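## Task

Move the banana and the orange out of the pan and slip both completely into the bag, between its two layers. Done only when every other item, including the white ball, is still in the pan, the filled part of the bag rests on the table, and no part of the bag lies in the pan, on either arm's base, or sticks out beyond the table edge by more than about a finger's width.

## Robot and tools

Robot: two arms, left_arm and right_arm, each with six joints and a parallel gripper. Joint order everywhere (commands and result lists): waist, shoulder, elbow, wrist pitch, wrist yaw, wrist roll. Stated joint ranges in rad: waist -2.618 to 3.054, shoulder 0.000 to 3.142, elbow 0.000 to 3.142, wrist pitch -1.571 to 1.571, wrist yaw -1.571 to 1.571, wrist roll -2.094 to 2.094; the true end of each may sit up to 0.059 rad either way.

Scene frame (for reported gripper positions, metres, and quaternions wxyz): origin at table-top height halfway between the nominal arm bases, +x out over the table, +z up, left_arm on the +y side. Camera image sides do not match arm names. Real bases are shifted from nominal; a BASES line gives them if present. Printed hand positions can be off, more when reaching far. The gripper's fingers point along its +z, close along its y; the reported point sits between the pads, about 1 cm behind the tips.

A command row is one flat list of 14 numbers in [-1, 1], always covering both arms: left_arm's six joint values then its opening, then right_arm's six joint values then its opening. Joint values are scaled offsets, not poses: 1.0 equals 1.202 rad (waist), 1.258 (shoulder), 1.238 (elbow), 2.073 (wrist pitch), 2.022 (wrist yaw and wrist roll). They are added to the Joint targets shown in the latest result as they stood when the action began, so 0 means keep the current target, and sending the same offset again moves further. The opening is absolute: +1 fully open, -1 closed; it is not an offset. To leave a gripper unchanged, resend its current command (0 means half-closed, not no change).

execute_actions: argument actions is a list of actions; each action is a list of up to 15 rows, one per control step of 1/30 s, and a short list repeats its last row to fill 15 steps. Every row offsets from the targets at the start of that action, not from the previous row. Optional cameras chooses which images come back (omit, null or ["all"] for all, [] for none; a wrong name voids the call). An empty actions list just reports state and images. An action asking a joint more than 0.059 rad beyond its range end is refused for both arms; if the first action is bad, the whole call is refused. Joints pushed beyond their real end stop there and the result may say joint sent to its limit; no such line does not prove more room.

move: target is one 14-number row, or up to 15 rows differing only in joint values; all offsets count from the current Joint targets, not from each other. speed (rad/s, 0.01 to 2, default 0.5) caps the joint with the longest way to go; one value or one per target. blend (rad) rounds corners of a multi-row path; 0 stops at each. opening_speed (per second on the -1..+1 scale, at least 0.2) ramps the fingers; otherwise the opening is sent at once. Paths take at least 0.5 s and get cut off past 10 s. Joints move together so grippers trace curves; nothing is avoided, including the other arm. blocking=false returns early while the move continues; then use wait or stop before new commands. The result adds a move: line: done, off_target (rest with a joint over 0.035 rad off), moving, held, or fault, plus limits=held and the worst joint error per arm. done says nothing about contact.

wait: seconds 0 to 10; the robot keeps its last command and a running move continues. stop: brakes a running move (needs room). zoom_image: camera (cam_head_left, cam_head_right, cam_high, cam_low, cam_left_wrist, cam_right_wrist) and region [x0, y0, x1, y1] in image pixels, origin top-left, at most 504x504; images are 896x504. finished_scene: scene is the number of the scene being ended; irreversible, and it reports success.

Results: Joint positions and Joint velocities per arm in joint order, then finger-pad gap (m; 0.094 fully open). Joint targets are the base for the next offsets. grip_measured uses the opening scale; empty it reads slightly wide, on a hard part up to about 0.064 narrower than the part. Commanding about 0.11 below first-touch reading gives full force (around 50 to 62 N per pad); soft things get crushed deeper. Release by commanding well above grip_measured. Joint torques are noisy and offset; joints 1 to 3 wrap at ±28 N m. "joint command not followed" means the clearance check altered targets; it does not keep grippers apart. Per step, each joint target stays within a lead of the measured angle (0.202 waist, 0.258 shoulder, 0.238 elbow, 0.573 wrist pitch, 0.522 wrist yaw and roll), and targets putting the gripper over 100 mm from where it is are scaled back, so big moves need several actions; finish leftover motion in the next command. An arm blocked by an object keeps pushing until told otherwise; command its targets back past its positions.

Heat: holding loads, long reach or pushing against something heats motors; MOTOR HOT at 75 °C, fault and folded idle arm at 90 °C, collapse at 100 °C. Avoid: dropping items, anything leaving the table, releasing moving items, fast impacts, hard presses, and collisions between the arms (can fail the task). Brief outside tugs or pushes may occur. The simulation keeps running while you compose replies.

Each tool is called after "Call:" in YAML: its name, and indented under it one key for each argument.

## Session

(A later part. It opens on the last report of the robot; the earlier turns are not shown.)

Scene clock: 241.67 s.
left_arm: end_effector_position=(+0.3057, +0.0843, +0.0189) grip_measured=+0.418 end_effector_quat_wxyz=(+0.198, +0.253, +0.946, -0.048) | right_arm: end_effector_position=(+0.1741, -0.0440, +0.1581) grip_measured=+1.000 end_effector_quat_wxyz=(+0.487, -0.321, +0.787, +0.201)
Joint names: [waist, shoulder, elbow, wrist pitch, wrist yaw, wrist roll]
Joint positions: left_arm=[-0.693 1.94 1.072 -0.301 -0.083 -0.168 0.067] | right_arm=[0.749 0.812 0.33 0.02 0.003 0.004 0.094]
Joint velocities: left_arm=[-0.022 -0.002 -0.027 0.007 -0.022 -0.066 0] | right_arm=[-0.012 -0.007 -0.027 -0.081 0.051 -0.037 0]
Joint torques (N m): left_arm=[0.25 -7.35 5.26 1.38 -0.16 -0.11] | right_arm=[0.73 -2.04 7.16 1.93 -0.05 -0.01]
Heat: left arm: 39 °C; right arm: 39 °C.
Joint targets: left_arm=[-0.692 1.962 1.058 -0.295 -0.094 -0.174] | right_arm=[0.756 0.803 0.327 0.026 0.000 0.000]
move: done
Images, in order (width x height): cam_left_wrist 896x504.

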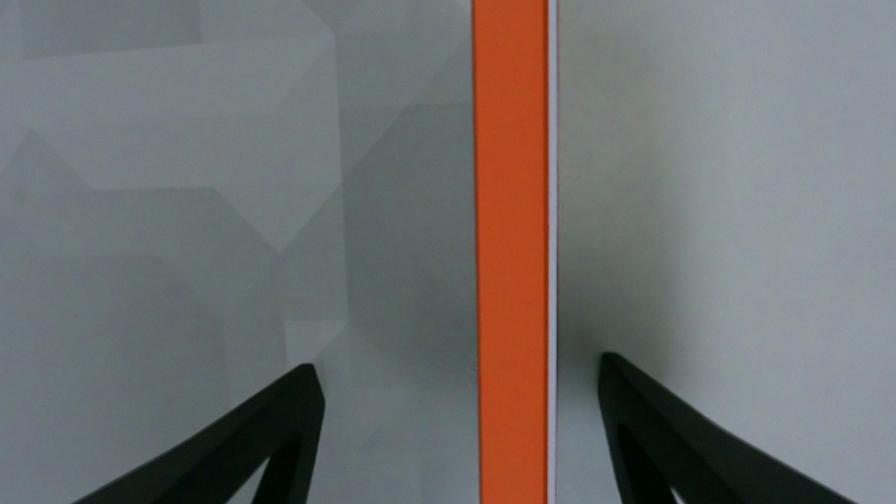

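Call:
move:
  target: [0,0,0,0,0,0,-0.2,0,0,0,0,0,0,1]
  opening_speed: 0.5
  cameras: ["cam_left_wrist","cam_right_wrist"]

Call:
zoom_image:
  camera: "cam_right_wrist"
  region: [300, 100, 740, 260]

Scene clock: 243.33 s.
left_arm: end_effector_position=(+0.3057, +0.0844, +0.0186) grip_measured=-0.198 end_effector_quat_wxyz=(+0.199, +0.253, +0.946, -0.048) | right_arm: end_effector_position=(+0.1741, -0.0440, +0.1581) grip_measured=+1.000 end_effector_quat_wxyz=(+0.487, -0.321, +0.787, +0.201)
Joint names: [waist, shoulder, elbow, wrist pitch, wrist yaw, wrist roll]
Joint positions: left_arm=[-0.693 1.94 1.07 -0.297 -0.083 -0.168 0.038] | right_arm=[0.749 0.812 0.33 0.02 0.003 0.004 0.094]
Joint velocities: left_arm=[0.007 0.017 -0.002 -0.051 0.007 -0.081 0] | right_arm=[0.007 0.012 -0.002 0.007 -0.095 0.051 0]
Joint torques (N m): left_arm=[0.23 -7.35 5.42 1.34 -0.15 -0.11] | right_arm=[0.73 -2.04 7.16 1.92 -0.05 -0.02]
Heat: left arm: 39 °C; right arm: 39 °C.
Joint targets: left_arm=[-0.692 1.962 1.058 -0.295 -0.094 -0.174] | right_arm=[0.756 0.803 0.327 0.026 0.000 0.000]
move: done
Images, in order (width x height): cam_left_wrist 896x504, cam_right_wrist 896x504.

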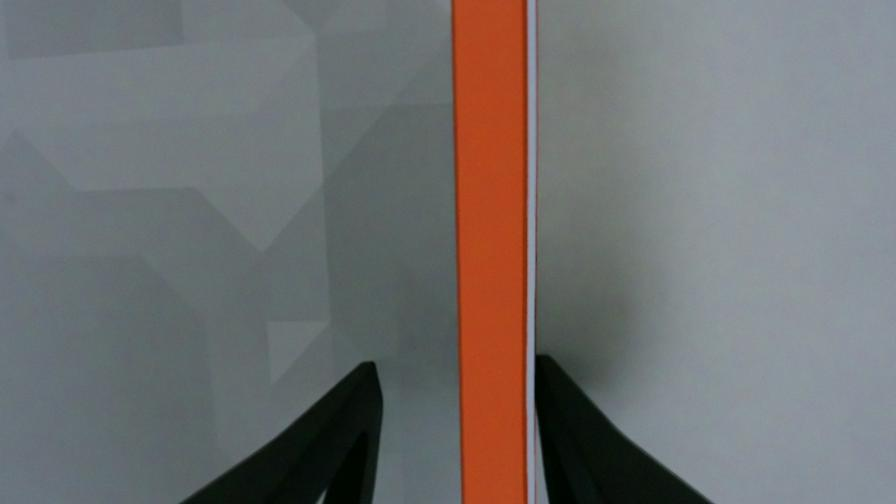

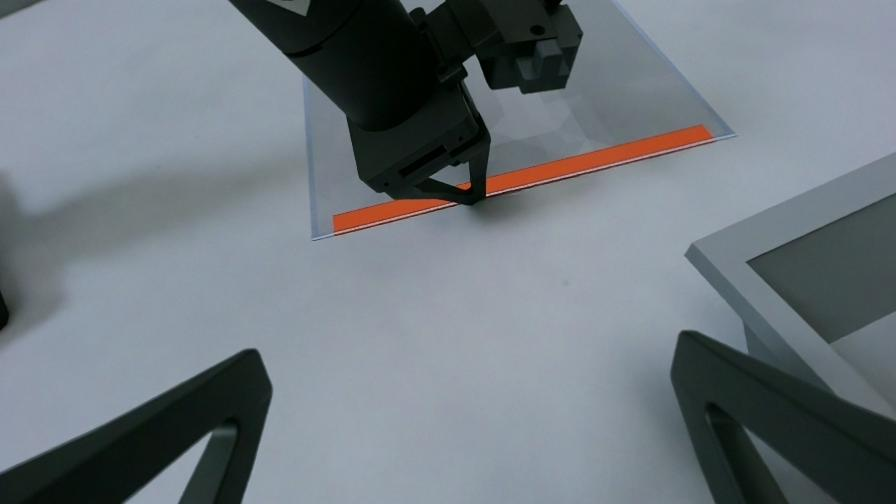

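Scaled by 1.145 from the camera's 896x504 image, which has a finer 1280x720 frame.

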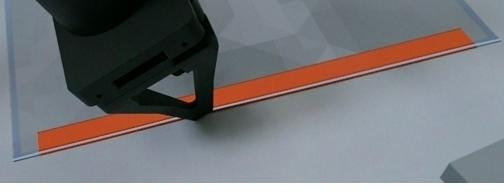

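Call:
zoom_image:
  camera: "cam_left_wrist"
  region: [440, 300, 620, 460]

Call:
move:
  target: [0,0,0,0,0,0,-0.45,0,0,0,0,0,0,1]
  opening_speed: 0.5
  cameras: ["cam_left_wrist","cam_right_wrist"]

Call:
zoom_image:
  camera: "cam_left_wrist"
  region: [400, 300, 580, 460]

Call:
zoom_image:
  camera: "cam_right_wrist"
  region: [400, 120, 600, 240]

Scaled by 2.800 from the camera's 896x504 image, which has a finer 1280x720 frame.

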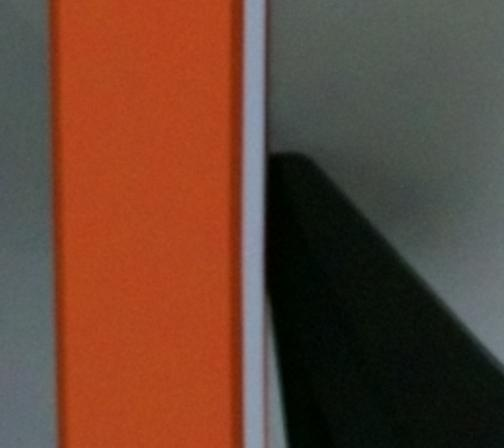

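Scene clock: 244.33 s.
left_arm: end_effector_position=(+0.3058, +0.0843, +0.0183) grip_measured=-0.448 end_effector_quat_wxyz=(+0.199, +0.253, +0.946, -0.048) | right_arm: end_effector_position=(+0.1741, -0.0440, +0.1581) grip_measured=+1.000 end_effector_quat_wxyz=(+0.487, -0.321, +0.787, +0.201)
Joint names: [waist, shoulder, elbow, wrist pitch, wrist yaw, wrist roll]
Joint positions: left_arm=[-0.693 1.941 1.07 -0.296 -0.083 -0.168 0.026] | right_arm=[0.749 0.812 0.33 0.02 0.003 0.004 0.094]
Joint velocities: left_arm=[0.002 -0.007 -0.007 -0.007 -0.051 -0.037 0] | right_arm=[0.002 -0.002 -0.007 -0.007 0.066 -0.007 0]
Joint torques (N m): left_arm=[0.25 -7.36 5.42 1.33 -0.15 -0.1] | right_arm=[0.72 -2.03 7.17 1.93 -0.05 -0.01]
Heat: left arm: 39 °C; right arm: 39 °C.
Joint targets: left_arm=[-0.692 1.962 1.058 -0.295 -0.094 -0.174] | right_arm=[0.756 0.803 0.327 0.026 0.000 0.000]
move: done
Images, in order (width x height): cam_left_wrist 896x504, cam_right_wrist 896x504.

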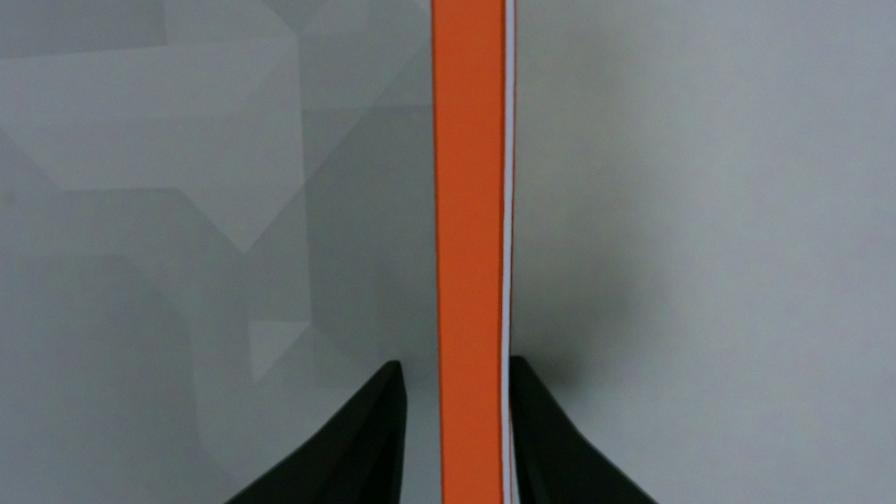

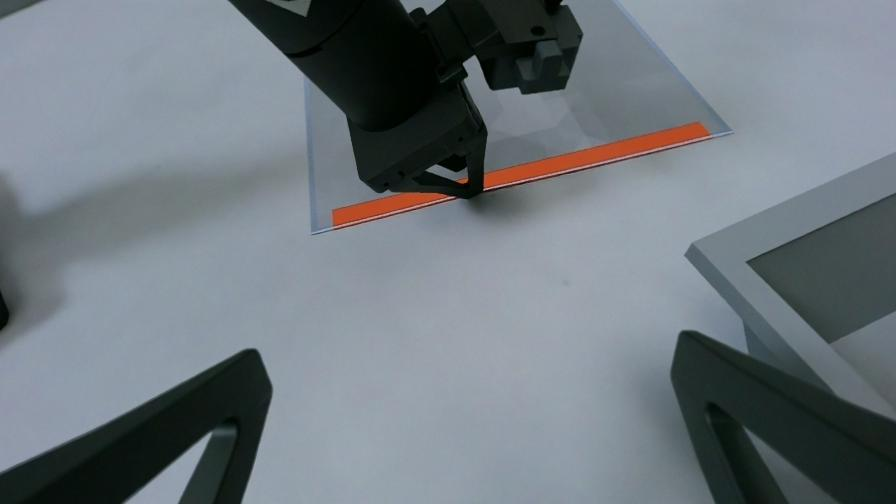

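Scaled by 2.800 from the camera's 896x504 image, which has a finer 1280x720 frame.

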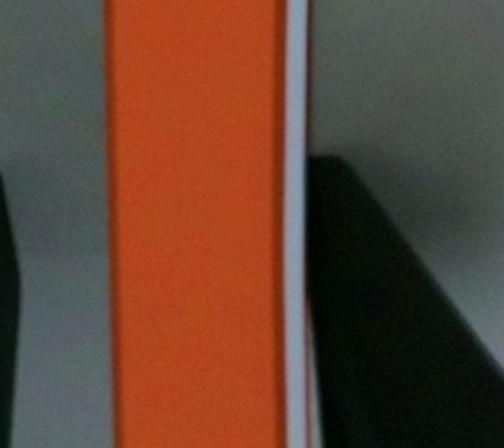

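Scaled by 2.520 from the camera's 896x504 image, which has a finer 1280x720 frame.

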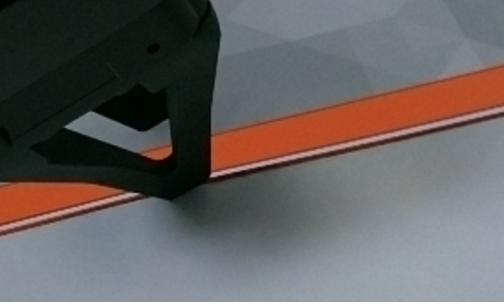

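Call:
move:
  target: [0,0,0,0,0,0,-0.8,0,0,0,0,0,0,1]
  opening_speed: 0.5
  cameras: ["cam_left_wrist"]

Call:
zoom_image:
  camera: "cam_left_wrist"
  region: [360, 280, 560, 460]

Call:
move:
  target: [0,0,0,0,0,0,-1,0,0,0,0,0,0,1]
  opening_speed: 0.5
  cameras: ["cam_left_wrist","cam_right_wrist"]

Call:
zoom_image:
  camera: "cam_left_wrist"
  region: [360, 280, 560, 460]

Call:
zoom_image:
  camera: "cam_right_wrist"
  region: [400, 120, 600, 240]

Scene clock: 245.83 s.
left_arm: end_effector_position=(+0.3061, +0.0846, +0.0184) grip_measured=-0.798 end_effector_quat_wxyz=(+0.199, +0.253, +0.946, -0.047) | right_arm: end_effector_position=(+0.1741, -0.0440, +0.1581) grip_measured=+1.000 end_effector_quat_wxyz=(+0.487, -0.321, +0.787, +0.201)
Joint names: [waist, shoulder, elbow, wrist pitch, wrist yaw, wrist roll]
Joint positions: left_arm=[-0.693 1.941 1.07 -0.296 -0.085 -0.168 0.009] | right_arm=[0.749 0.812 0.33 0.02 0.003 0.004 0.094]
Joint velocities: left_arm=[0.012 0.027 -0.002 -0.051 -0.022 -0.022 0] | right_arm=[-0.002 -0.007 -0.007 -0.095 0.037 -0.022 0]
Joint torques (N m): left_arm=[0.27 -7.35 5.42 1.32 -0.14 -0.11] | right_arm=[0.75 -2.03 7.17 1.92 -0.05 -0.01]
Heat: left arm: 39 °C; right arm: 39 °C.
Joint targets: left_arm=[-0.692 1.962 1.058 -0.295 -0.094 -0.174] | right_arm=[0.756 0.803 0.327 0.026 0.000 0.000]
move: done
Images, in order (width x height): cam_left_wrist 896x504.

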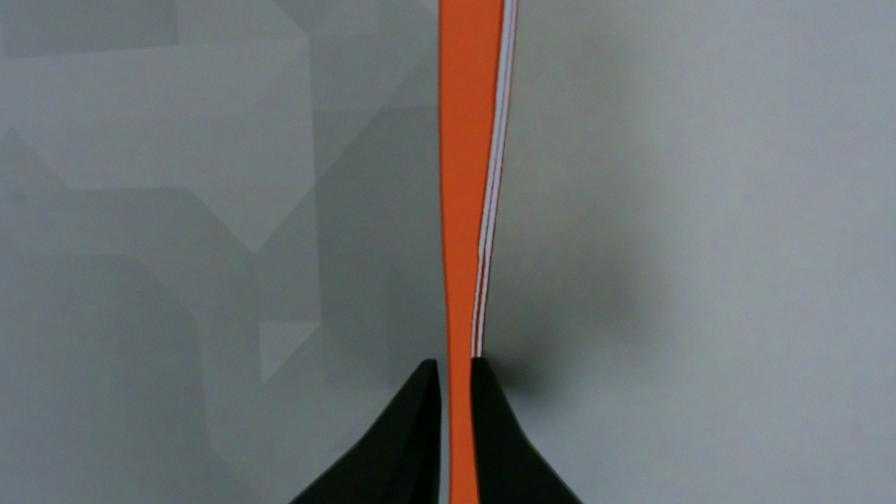

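Scaled by 2.520 from the camera's 896x504 image, which has a finer 1280x720 frame.

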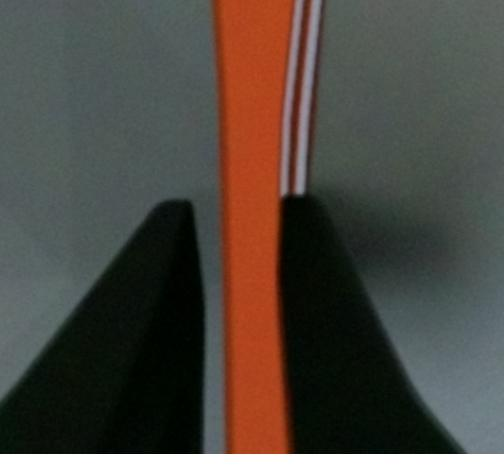

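Scene clock: 246.43 s.
left_arm: end_effector_position=(+0.3064, +0.0847, +0.0185) grip_measured=-0.986 end_effector_quat_wxyz=(+0.200, +0.253, +0.946, -0.047) | right_arm: end_effector_position=(+0.1741, -0.0440, +0.1581) grip_measured=+1.000 end_effector_quat_wxyz=(+0.487, -0.321, +0.787, +0.201)
Joint names: [waist, shoulder, elbow, wrist pitch, wrist yaw, wrist roll]
Joint positions: left_arm=[-0.693 1.941 1.07 -0.295 -0.087 -0.168 0.001] | right_arm=[0.749 0.812 0.33 0.02 0.003 0.004 0.094]
Joint velocities: left_arm=[0.002 0.007 -0.017 -0.051 0.081 0.037 0] | right_arm=[-0.012 -0.002 -0.002 -0.051 -0.022 -0.022 0]
Joint torques (N m): left_arm=[0.24 -7.39 5.41 1.31 -0.12 -0.1] | right_arm=[0.75 -2.03 7.19 1.92 -0.05 -0.01]
Heat: left arm: 39 °C; right arm: 39 °C.
Joint targets: left_arm=[-0.692 1.962 1.058 -0.295 -0.094 -0.174] | right_arm=[0.756 0.803 0.327 0.026 0.000 0.000]
move: done
Images, in order (width x height): cam_left_wrist 896x504, cam_right_wrist 896x504.

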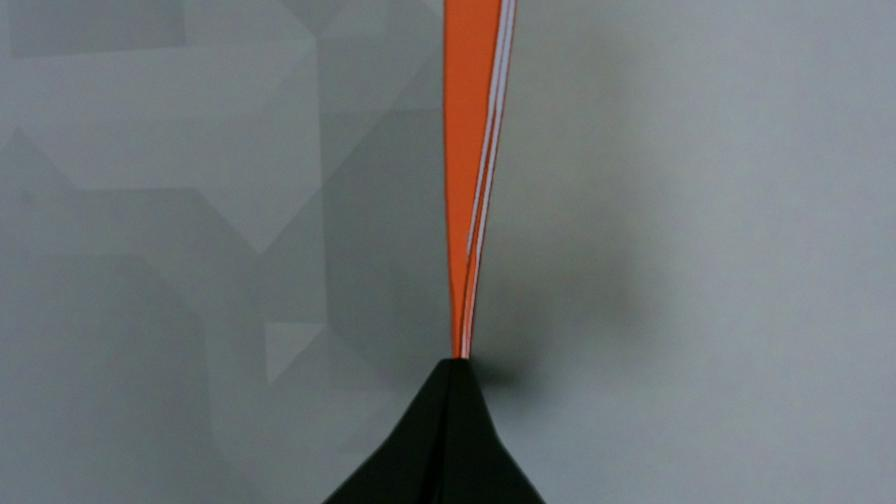

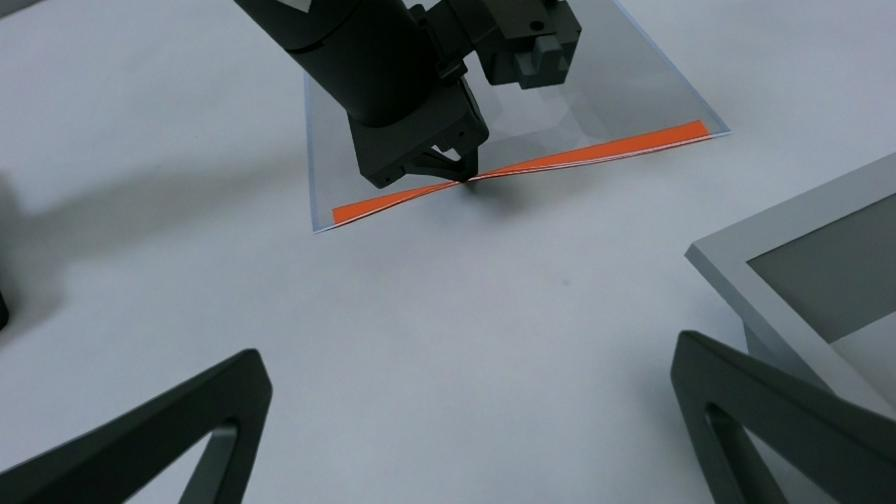

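Scaled by 2.520 from the camera's 896x504 image, which has a finer 1280x720 frame.

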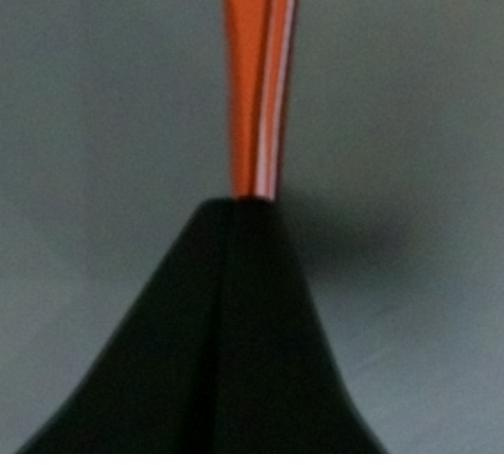

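Scaled by 2.520 from the camera's 896x504 image, which has a finer 1280x720 frame.

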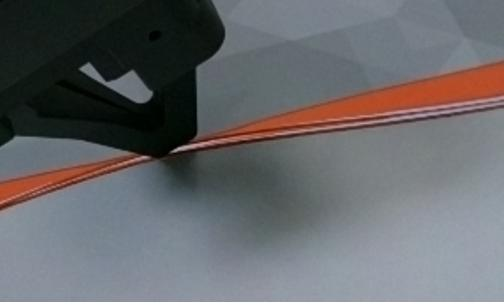

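Call:
move:
  target: [0,-0.0652,0.0493,-0.0695,0,0,-1,0,0,0,0,0,0,1]
  speed: 0.2
  cameras: ["cam_left_wrist","cam_right_wrist"]

Call:
zoom_image:
  camera: "cam_right_wrist"
  region: [300, 100, 740, 260]

Scene clock: 248.33 s.
left_arm: end_effector_position=(+0.2957, +0.0938, +0.0294) grip_measured=-0.987 end_effector_quat_wxyz=(+0.171, +0.256, +0.951, -0.033) | right_arm: end_effector_position=(+0.1741, -0.0440, +0.1581) grip_measured=+1.000 end_effector_quat_wxyz=(+0.487, -0.321, +0.787, +0.201)
Joint names: [waist, shoulder, elbow, wrist pitch, wrist yaw, wrist roll]
Joint positions: left_arm=[-0.693 1.907 1.101 -0.426 -0.087 -0.168 0.001] | right_arm=[0.749 0.812 0.33 0.02 0.003 0.004 0.094]
Joint velocities: left_arm=[-0.002 0.002 0.002 0.007 0.066 -0.066 0.001] | right_arm=[-0.002 -0.022 -0.002 -0.081 -0.051 0.081 0]
Joint torques (N m): left_arm=[0.23 -10.97 8.43 1.04 -0.13 -0.1] | right_arm=[0.73 -2.03 7.19 1.92 -0.05 -0.01]
Heat: left arm: 39 °C; right arm: 39 °C.
Joint targets: left_arm=[-0.692 1.880 1.119 -0.439 -0.094 -0.174] | right_arm=[0.756 0.803 0.327 0.026 0.000 0.000]
move: done
Images, in order (width x height): cam_left_wrist 896x504, cam_right_wrist 896x504.

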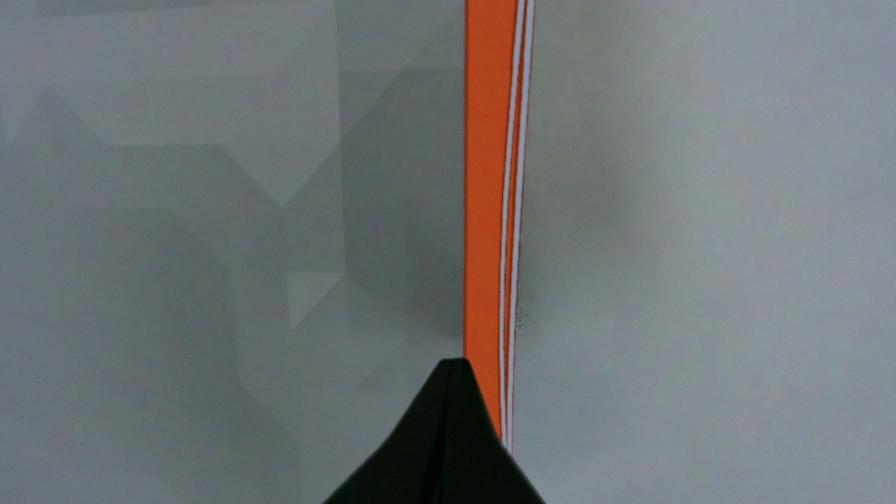

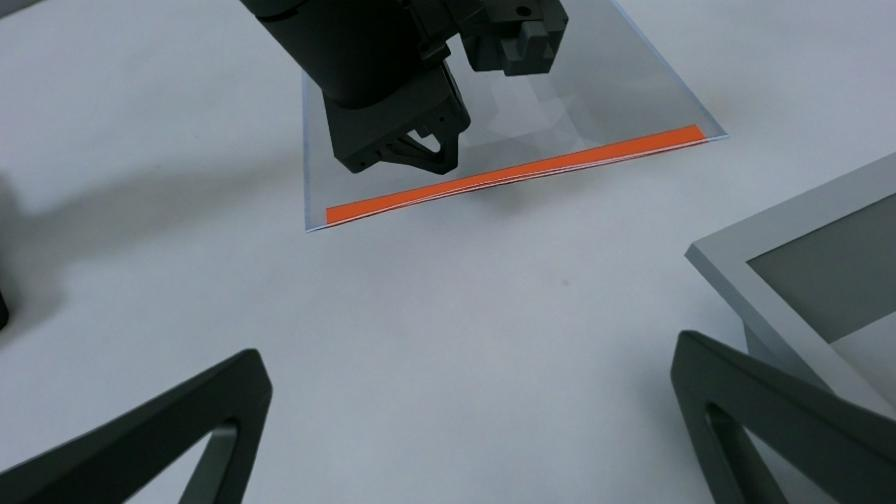

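Scaled by 1.145 from the camera's 896x504 image, which has a finer 1280x720 frame.

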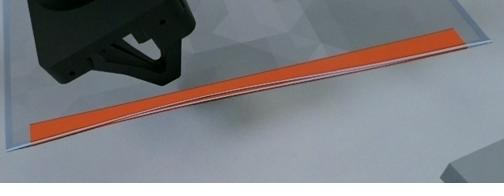

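Call:
move:
  target: [0.0205,0,0,0,-0.003,0,0.0,0,0,0,0,0,0,1]
  speed: 0.1
  opening_speed: 1.0
  cameras: ["cam_left_wrist"]

Call:
zoom_image:
  camera: "cam_left_wrist"
  region: [440, 260, 640, 460]

Scene clock: 251.27 s.
left_arm: end_effector_position=(+0.3005, +0.1004, +0.0293) grip_measured=-0.002 end_effector_quat_wxyz=(+0.171, +0.246, +0.953, -0.030) | right_arm: end_effector_position=(+0.1741, -0.0440, +0.1581) grip_measured=+1.000 end_effector_quat_wxyz=(+0.487, -0.321, +0.787, +0.201)
Joint names: [waist, shoulder, elbow, wrist pitch, wrist yaw, wrist roll]
Joint positions: left_arm=[-0.673 1.907 1.101 -0.427 -0.089 -0.168 0.047] | right_arm=[0.749 0.812 0.33 0.02 0.003 0.004 0.094]
Joint velocities: left_arm=[0.002 -0.012 -0.002 0.007 -0.022 0.037 0] | right_arm=[-0.007 -0.012 0.002 -0.007 -0.066 -0.037 0]
Joint torques (N m): left_arm=[0.59 -11 8.46 1.04 -0.17 -0.11] | right_arm=[0.75 -2.03 7.17 1.92 -0.06 -0.01]
Heat: left arm: 40 °C; right arm: 39 °C.
Joint targets: left_arm=[-0.668 1.880 1.119 -0.439 -0.100 -0.174] | right_arm=[0.756 0.803 0.327 0.026 0.000 0.000]
move: done
Images, in order (width x height): cam_left_wrist 896x504.

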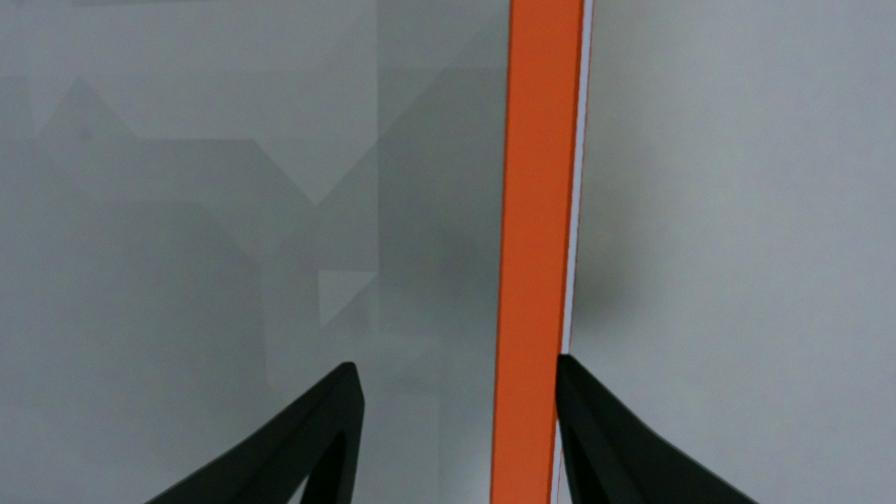

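Scaled by 2.520 from the camera's 896x504 image, which has a finer 1280x720 frame.

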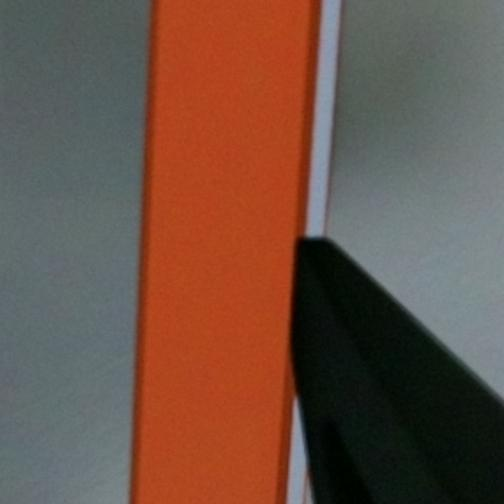

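Call:
move:
  target: [0,0,0,0,0,0,0.26,0,0,0,0,0,0,1]
  opening_speed: 1.0
  cameras: []

Call:
move:
  target: [0,0.0652,-0.0493,0.0695,0,0,0.26,0,0,0,0,0,0,1]
  speed: 0.15
  cameras: ["cam_left_wrist"]

Call:
zoom_image:
  camera: "cam_left_wrist"
  region: [440, 260, 640, 460]

Scene clock: 252.40 s.
left_arm: end_effector_position=(+0.3005, +0.1004, +0.0293) grip_measured=+0.258 end_effector_quat_wxyz=(+0.171, +0.246, +0.953, -0.030) | right_arm: end_effector_position=(+0.1741, -0.0440, +0.1581) grip_measured=+1.000 end_effector_quat_wxyz=(+0.487, -0.321, +0.787, +0.201)
Joint names: [waist, shoulder, elbow, wrist pitch, wrist yaw, wrist roll]
Joint positions: left_arm=[-0.673 1.907 1.101 -0.427 -0.089 -0.168 0.059] | right_arm=[0.749 0.812 0.33 0.02 0.003 0.004 0.094]
Joint velocities: left_arm=[-0.017 -0.007 0.017 0.081 0.007 -0.051 0] | right_arm=[0.002 0.012 0.002 0.022 0.007 0.022 0]
Joint torques (N m): left_arm=[0.66 -10.95 8.47 1.03 -0.16 -0.11] | right_arm=[0.75 -2.03 7.16 1.92 -0.04 -0.01]
Heat: left arm: 40 °C; right arm: 39 °C.
Joint targets: left_arm=[-0.668 1.880 1.119 -0.439 -0.100 -0.174] | right_arm=[0.756 0.803 0.327 0.026 0.000 0.000]
move: done
No camera images: "cameras" was empty.

Scene clock: 253.93 s.
left_arm: end_effector_position=(+0.3110, +0.0919, +0.0188) grip_measured=+0.258 end_effector_quat_wxyz=(+0.199, +0.243, +0.948, -0.043) | right_arm: end_effector_position=(+0.1741, -0.0440, +0.1581) grip_measured=+1.000 end_effector_quat_wxyz=(+0.487, -0.321, +0.787, +0.201)
Joint names: [waist, shoulder, elbow, wrist pitch, wrist yaw, wrist roll]
Joint positions: left_arm=[-0.673 1.939 1.071 -0.302 -0.089 -0.168 0.059] | right_arm=[0.749 0.812 0.33 0.02 0.003 0.004 0.094]
Joint velocities: left_arm=[-0.022 -0.012 -0.002 0.007 0.037 -0.081 -0.001] | right_arm=[0.002 -0.002 0.012 -0.037 -0.066 -0.081 0]
Joint torques (N m): left_arm=[0.62 -7.28 5.29 1.36 -0.15 -0.11] | right_arm=[0.72 -2.03 7.17 1.92 -0.04 0]
Heat: left arm: 40 °C; right arm: 39 °C.
Joint targets: left_arm=[-0.668 1.962 1.058 -0.295 -0.100 -0.174] | right_arm=[0.756 0.803 0.327 0.026 0.000 0.000]
move: done
Images, in order (width x height): cam_left_wrist 896x504.

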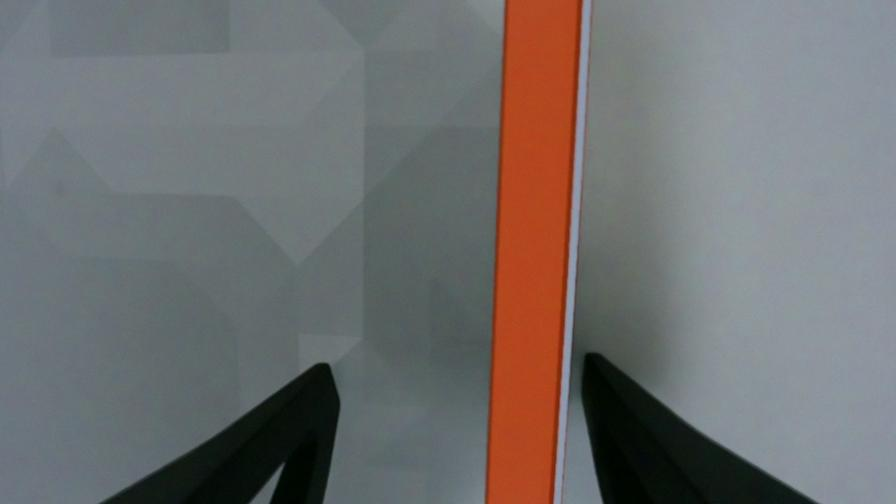

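Scaled by 2.520 from the camera's 896x504 image, which has a finer 1280x720 frame.

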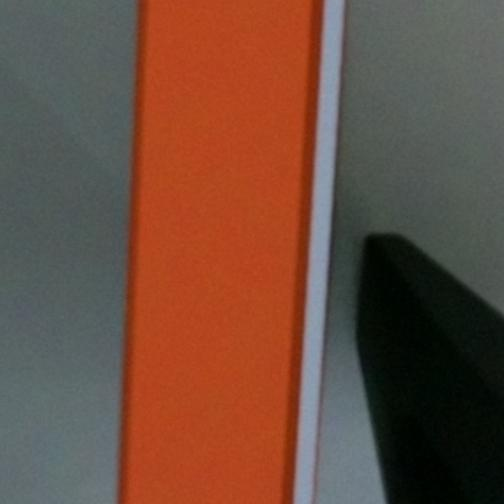

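Call:
move:
  target: [0,-0.0652,0.0493,-0.0695,0,0,0.26,0,0,0,0,0,0,1]
  speed: 0.3
  cameras: []

Call:
move:
  target: [-0.0312,0,0,0,-0.004,0,-0.40,0,0,0,0,0,0,1]
  speed: 0.15
  opening_speed: 1.0
  cameras: ["cam_left_wrist"]

Call:
zoom_image:
  camera: "cam_left_wrist"
  region: [400, 260, 600, 460]

Scene clock: 262.93 s.
left_arm: end_effector_position=(+0.3009, +0.1002, +0.0298) grip_measured=+0.259 end_effector_quat_wxyz=(+0.172, +0.246, +0.953, -0.030) | right_arm: end_effector_position=(+0.1741, -0.0440, +0.1581) grip_measured=+1.000 end_effector_quat_wxyz=(+0.487, -0.321, +0.787, +0.201)
Joint names: [waist, shoulder, elbow, wrist pitch, wrist yaw, wrist roll]
Joint positions: left_arm=[-0.673 1.906 1.101 -0.426 -0.089 -0.168 0.059] | right_arm=[0.749 0.812 0.33 0.02 0.003 0.004 0.094]
Joint velocities: left_arm=[0.002 0.012 -0.002 -0.022 -0.037 0.007 0.001] | right_arm=[0.007 -0.017 -0.007 0.037 -0.007 -0.007 0]
Joint torques (N m): left_arm=[0.61 -10.89 8.4 1.02 -0.15 -0.11] | right_arm=[0.75 -2.02 7.19 1.92 -0.05 -0.01]
Heat: left arm: 39 °C; right arm: 39 °C.
Joint targets: left_arm=[-0.668 1.880 1.119 -0.439 -0.100 -0.174] | right_arm=[0.756 0.803 0.327 0.026 0.000 0.000]
move: done
No camera images: "cameras" was empty.

Scene clock: 263.83 s.
left_arm: end_effector_position=(+0.2947, +0.0925, +0.0298) grip_measured=-0.398 end_effector_quat_wxyz=(+0.173, +0.258, +0.950, -0.030) | right_arm: end_effector_position=(+0.1741, -0.0440, +0.1581) grip_measured=+1.000 end_effector_quat_wxyz=(+0.487, -0.321, +0.787, +0.201)
Joint names: [waist, shoulder, elbow, wrist pitch, wrist yaw, wrist roll]
Joint positions: left_arm=[-0.701 1.906 1.101 -0.426 -0.096 -0.168 0.028] | right_arm=[0.749 0.812 0.33 0.02 0.003 0.004 0.094]
Joint velocities: left_arm=[0.007 0.002 -0.002 0.066 -0.051 0.007 0] | right_arm=[0.002 0.002 -0.022 -0.007 0.022 -0.037 0]
Joint torques (N m): left_arm=[-0.16 -10.92 8.4 1.04 -0.17 -0.08] | right_arm=[0.73 -2.02 7.17 1.92 -0.05 -0.01]
Heat: left arm: 40 °C; right arm: 39 °C.
Joint targets: left_arm=[-0.705 1.880 1.119 -0.439 -0.108 -0.174] | right_arm=[0.756 0.803 0.327 0.026 0.000 0.000]
move: done
Images, in order (width x height): cam_left_wrist 896x504.

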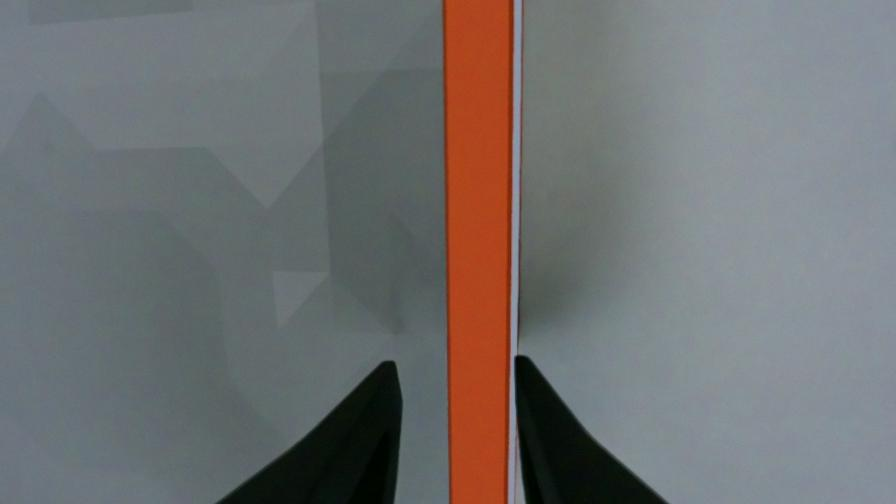

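Scaled by 2.520 from the camera's 896x504 image, which has a finer 1280x720 frame.

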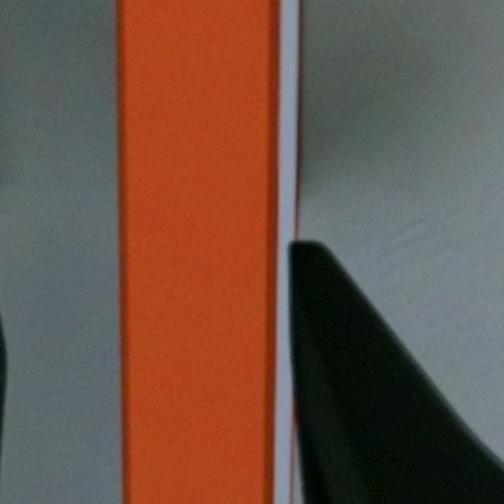

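Call:
move:
  target: [0,0,0,0,0,0,-0.3,0,0,0,0,0,0,1]
  opening_speed: 1.0
  cameras: []

Call:
move:
  target: [0,0.0652,-0.0493,0.0695,0,0,-0.3,0,0,0,0,0,0,1]
  speed: 0.15
  cameras: ["cam_left_wrist"]

Call:
zoom_image:
  camera: "cam_left_wrist"
  region: [400, 260, 600, 460]

Scene clock: 264.60 s.
left_arm: end_effector_position=(+0.2948, +0.0925, +0.0299) grip_measured=-0.302 end_effector_quat_wxyz=(+0.173, +0.258, +0.950, -0.029) | right_arm: end_effector_position=(+0.1741, -0.0440, +0.1581) grip_measured=+1.000 end_effector_quat_wxyz=(+0.487, -0.321, +0.787, +0.201)
Joint names: [waist, shoulder, elbow, wrist pitch, wrist yaw, wrist roll]
Joint positions: left_arm=[-0.701 1.906 1.101 -0.426 -0.096 -0.168 0.033] | right_arm=[0.749 0.812 0.33 0.02 0.003 0.004 0.094]
Joint velocities: left_arm=[-0.012 0.007 0.012 0.037 0.022 -0.081 0] | right_arm=[0.002 -0.002 0.002 -0.081 0.081 0.007 0]
Joint torques (N m): left_arm=[-0.13 -10.85 8.42 1.03 -0.16 -0.11] | right_arm=[0.72 -2.03 7.17 1.93 -0.05 -0.01]
Heat: left arm: 40 °C; right arm: 39 °C.
Joint targets: left_arm=[-0.705 1.880 1.119 -0.439 -0.108 -0.174] | right_arm=[0.756 0.803 0.327 0.026 0.000 0.000]
move: done
No camera images: "cameras" was empty.

Scene clock: 266.10 s.
left_arm: end_effector_position=(+0.3042, +0.0845, +0.0186) grip_measured=-0.302 end_effector_quat_wxyz=(+0.199, +0.255, +0.945, -0.042) | right_arm: end_effector_position=(+0.1741, -0.0440, +0.1581) grip_measured=+1.000 end_effector_quat_wxyz=(+0.487, -0.321, +0.787, +0.201)
Joint names: [waist, shoulder, elbow, wrist pitch, wrist yaw, wrist roll]
Joint positions: left_arm=[-0.701 1.939 1.07 -0.303 -0.097 -0.168 0.033] | right_arm=[0.749 0.812 0.33 0.02 0.003 0.004 0.094]
Joint velocities: left_arm=[-0.027 -0.007 -0.007 -0.095 0.007 -0.022 0.001] | right_arm=[-0.007 0.012 -0.002 -0.022 -0.007 -0.081 0]
Joint torques (N m): left_arm=[-0.08 -7.24 5.44 1.41 -0.16 -0.09] | right_arm=[0.73 -2.03 7.19 1.92 -0.05 -0.01]
Heat: left arm: 40 °C; right arm: 39 °C.
Joint targets: left_arm=[-0.705 1.962 1.058 -0.295 -0.109 -0.174] | right_arm=[0.756 0.803 0.327 0.026 0.000 0.000]
move: done
Images, in order (width x height): cam_left_wrist 896x504.

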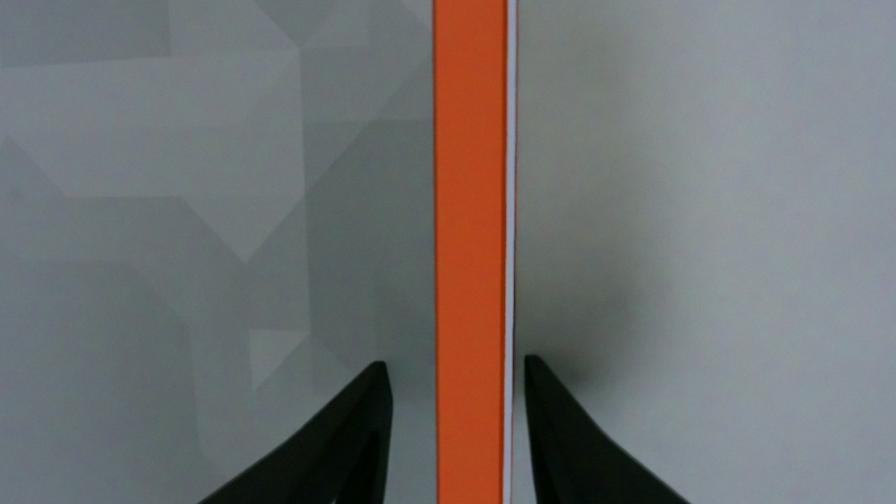

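Scaled by 2.520 from the camera's 896x504 image, which has a finer 1280x720 frame.

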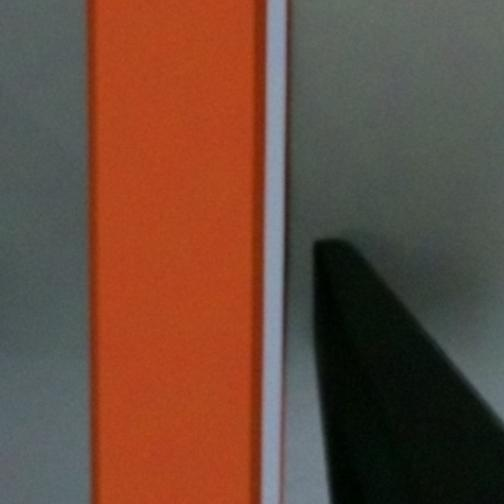

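Call:
move:
  target: [0,0,0,0,0,0,-0.6,0,0,0,0,0,0,1]
  opening_speed: 0.4
  cameras: ["cam_left_wrist","cam_right_wrist"]

Call:
zoom_image:
  camera: "cam_left_wrist"
  region: [380, 260, 580, 460]

Call:
zoom_image:
  camera: "cam_right_wrist"
  region: [400, 120, 600, 240]

Scene clock: 267.33 s.
left_arm: end_effector_position=(+0.3048, +0.0840, +0.0184) grip_measured=-0.598 end_effector_quat_wxyz=(+0.200, +0.255, +0.945, -0.042) | right_arm: end_effector_position=(+0.1741, -0.0440, +0.1581) grip_measured=+1.000 end_effector_quat_wxyz=(+0.487, -0.321, +0.787, +0.201)
Joint names: [waist, shoulder, elbow, wrist pitch, wrist yaw, wrist roll]
Joint positions: left_arm=[-0.701 1.94 1.07 -0.299 -0.097 -0.168 0.019] | right_arm=[0.749 0.812 0.33 0.02 0.003 0.004 0.094]
Joint velocities: left_arm=[0.002 -0.022 -0.022 0.022 0.007 -0.022 0] | right_arm=[0.017 -0.002 0.007 -0.007 -0.037 0.037 0]
Joint torques (N m): left_arm=[-0.14 -7.36 5.42 1.35 -0.17 -0.09] | right_arm=[0.75 -2.03 7.19 1.92 -0.05 -0.01]
Heat: left arm: 40 °C; right arm: 39 °C.
Joint targets: left_arm=[-0.705 1.962 1.058 -0.295 -0.109 -0.174] | right_arm=[0.756 0.803 0.327 0.026 0.000 0.000]
move: done
Images, in order (width x height): cam_left_wrist 896x504, cam_right_wrist 896x504.

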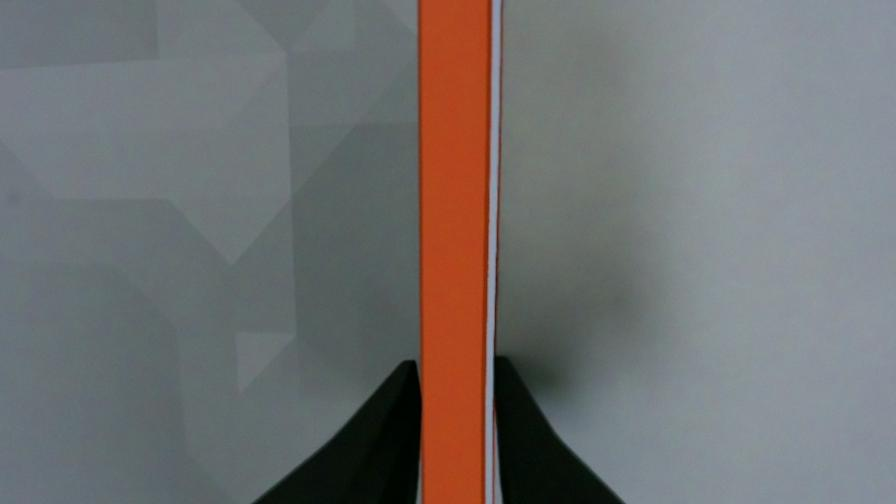

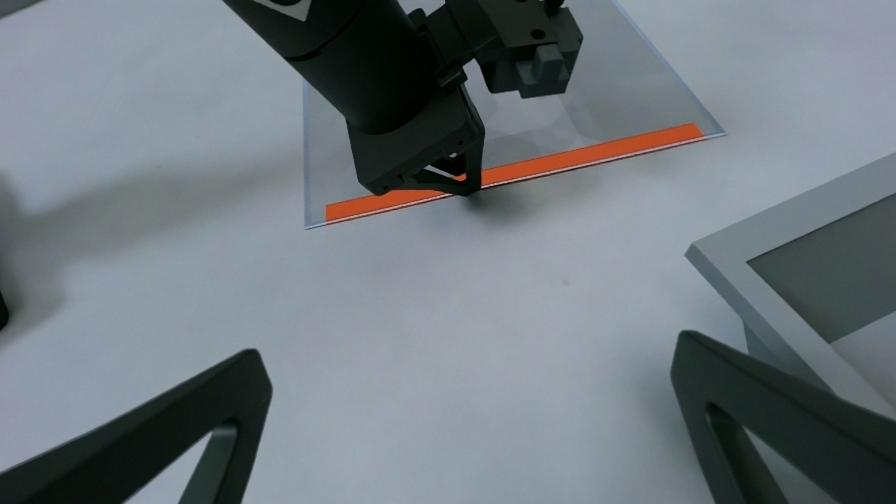

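Scaled by 2.520 from the camera's 896x504 image, which has a finer 1280x720 frame.

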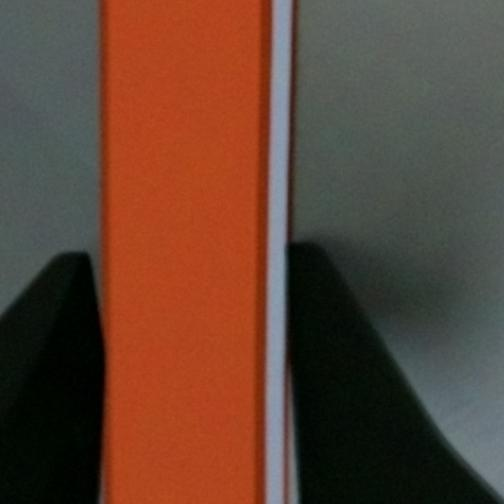

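Scaled by 2.520 from the camera's 896x504 image, which has a finer 1280x720 frame.

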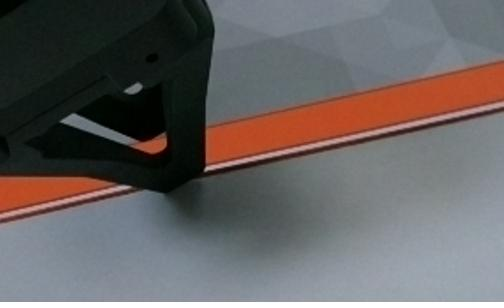

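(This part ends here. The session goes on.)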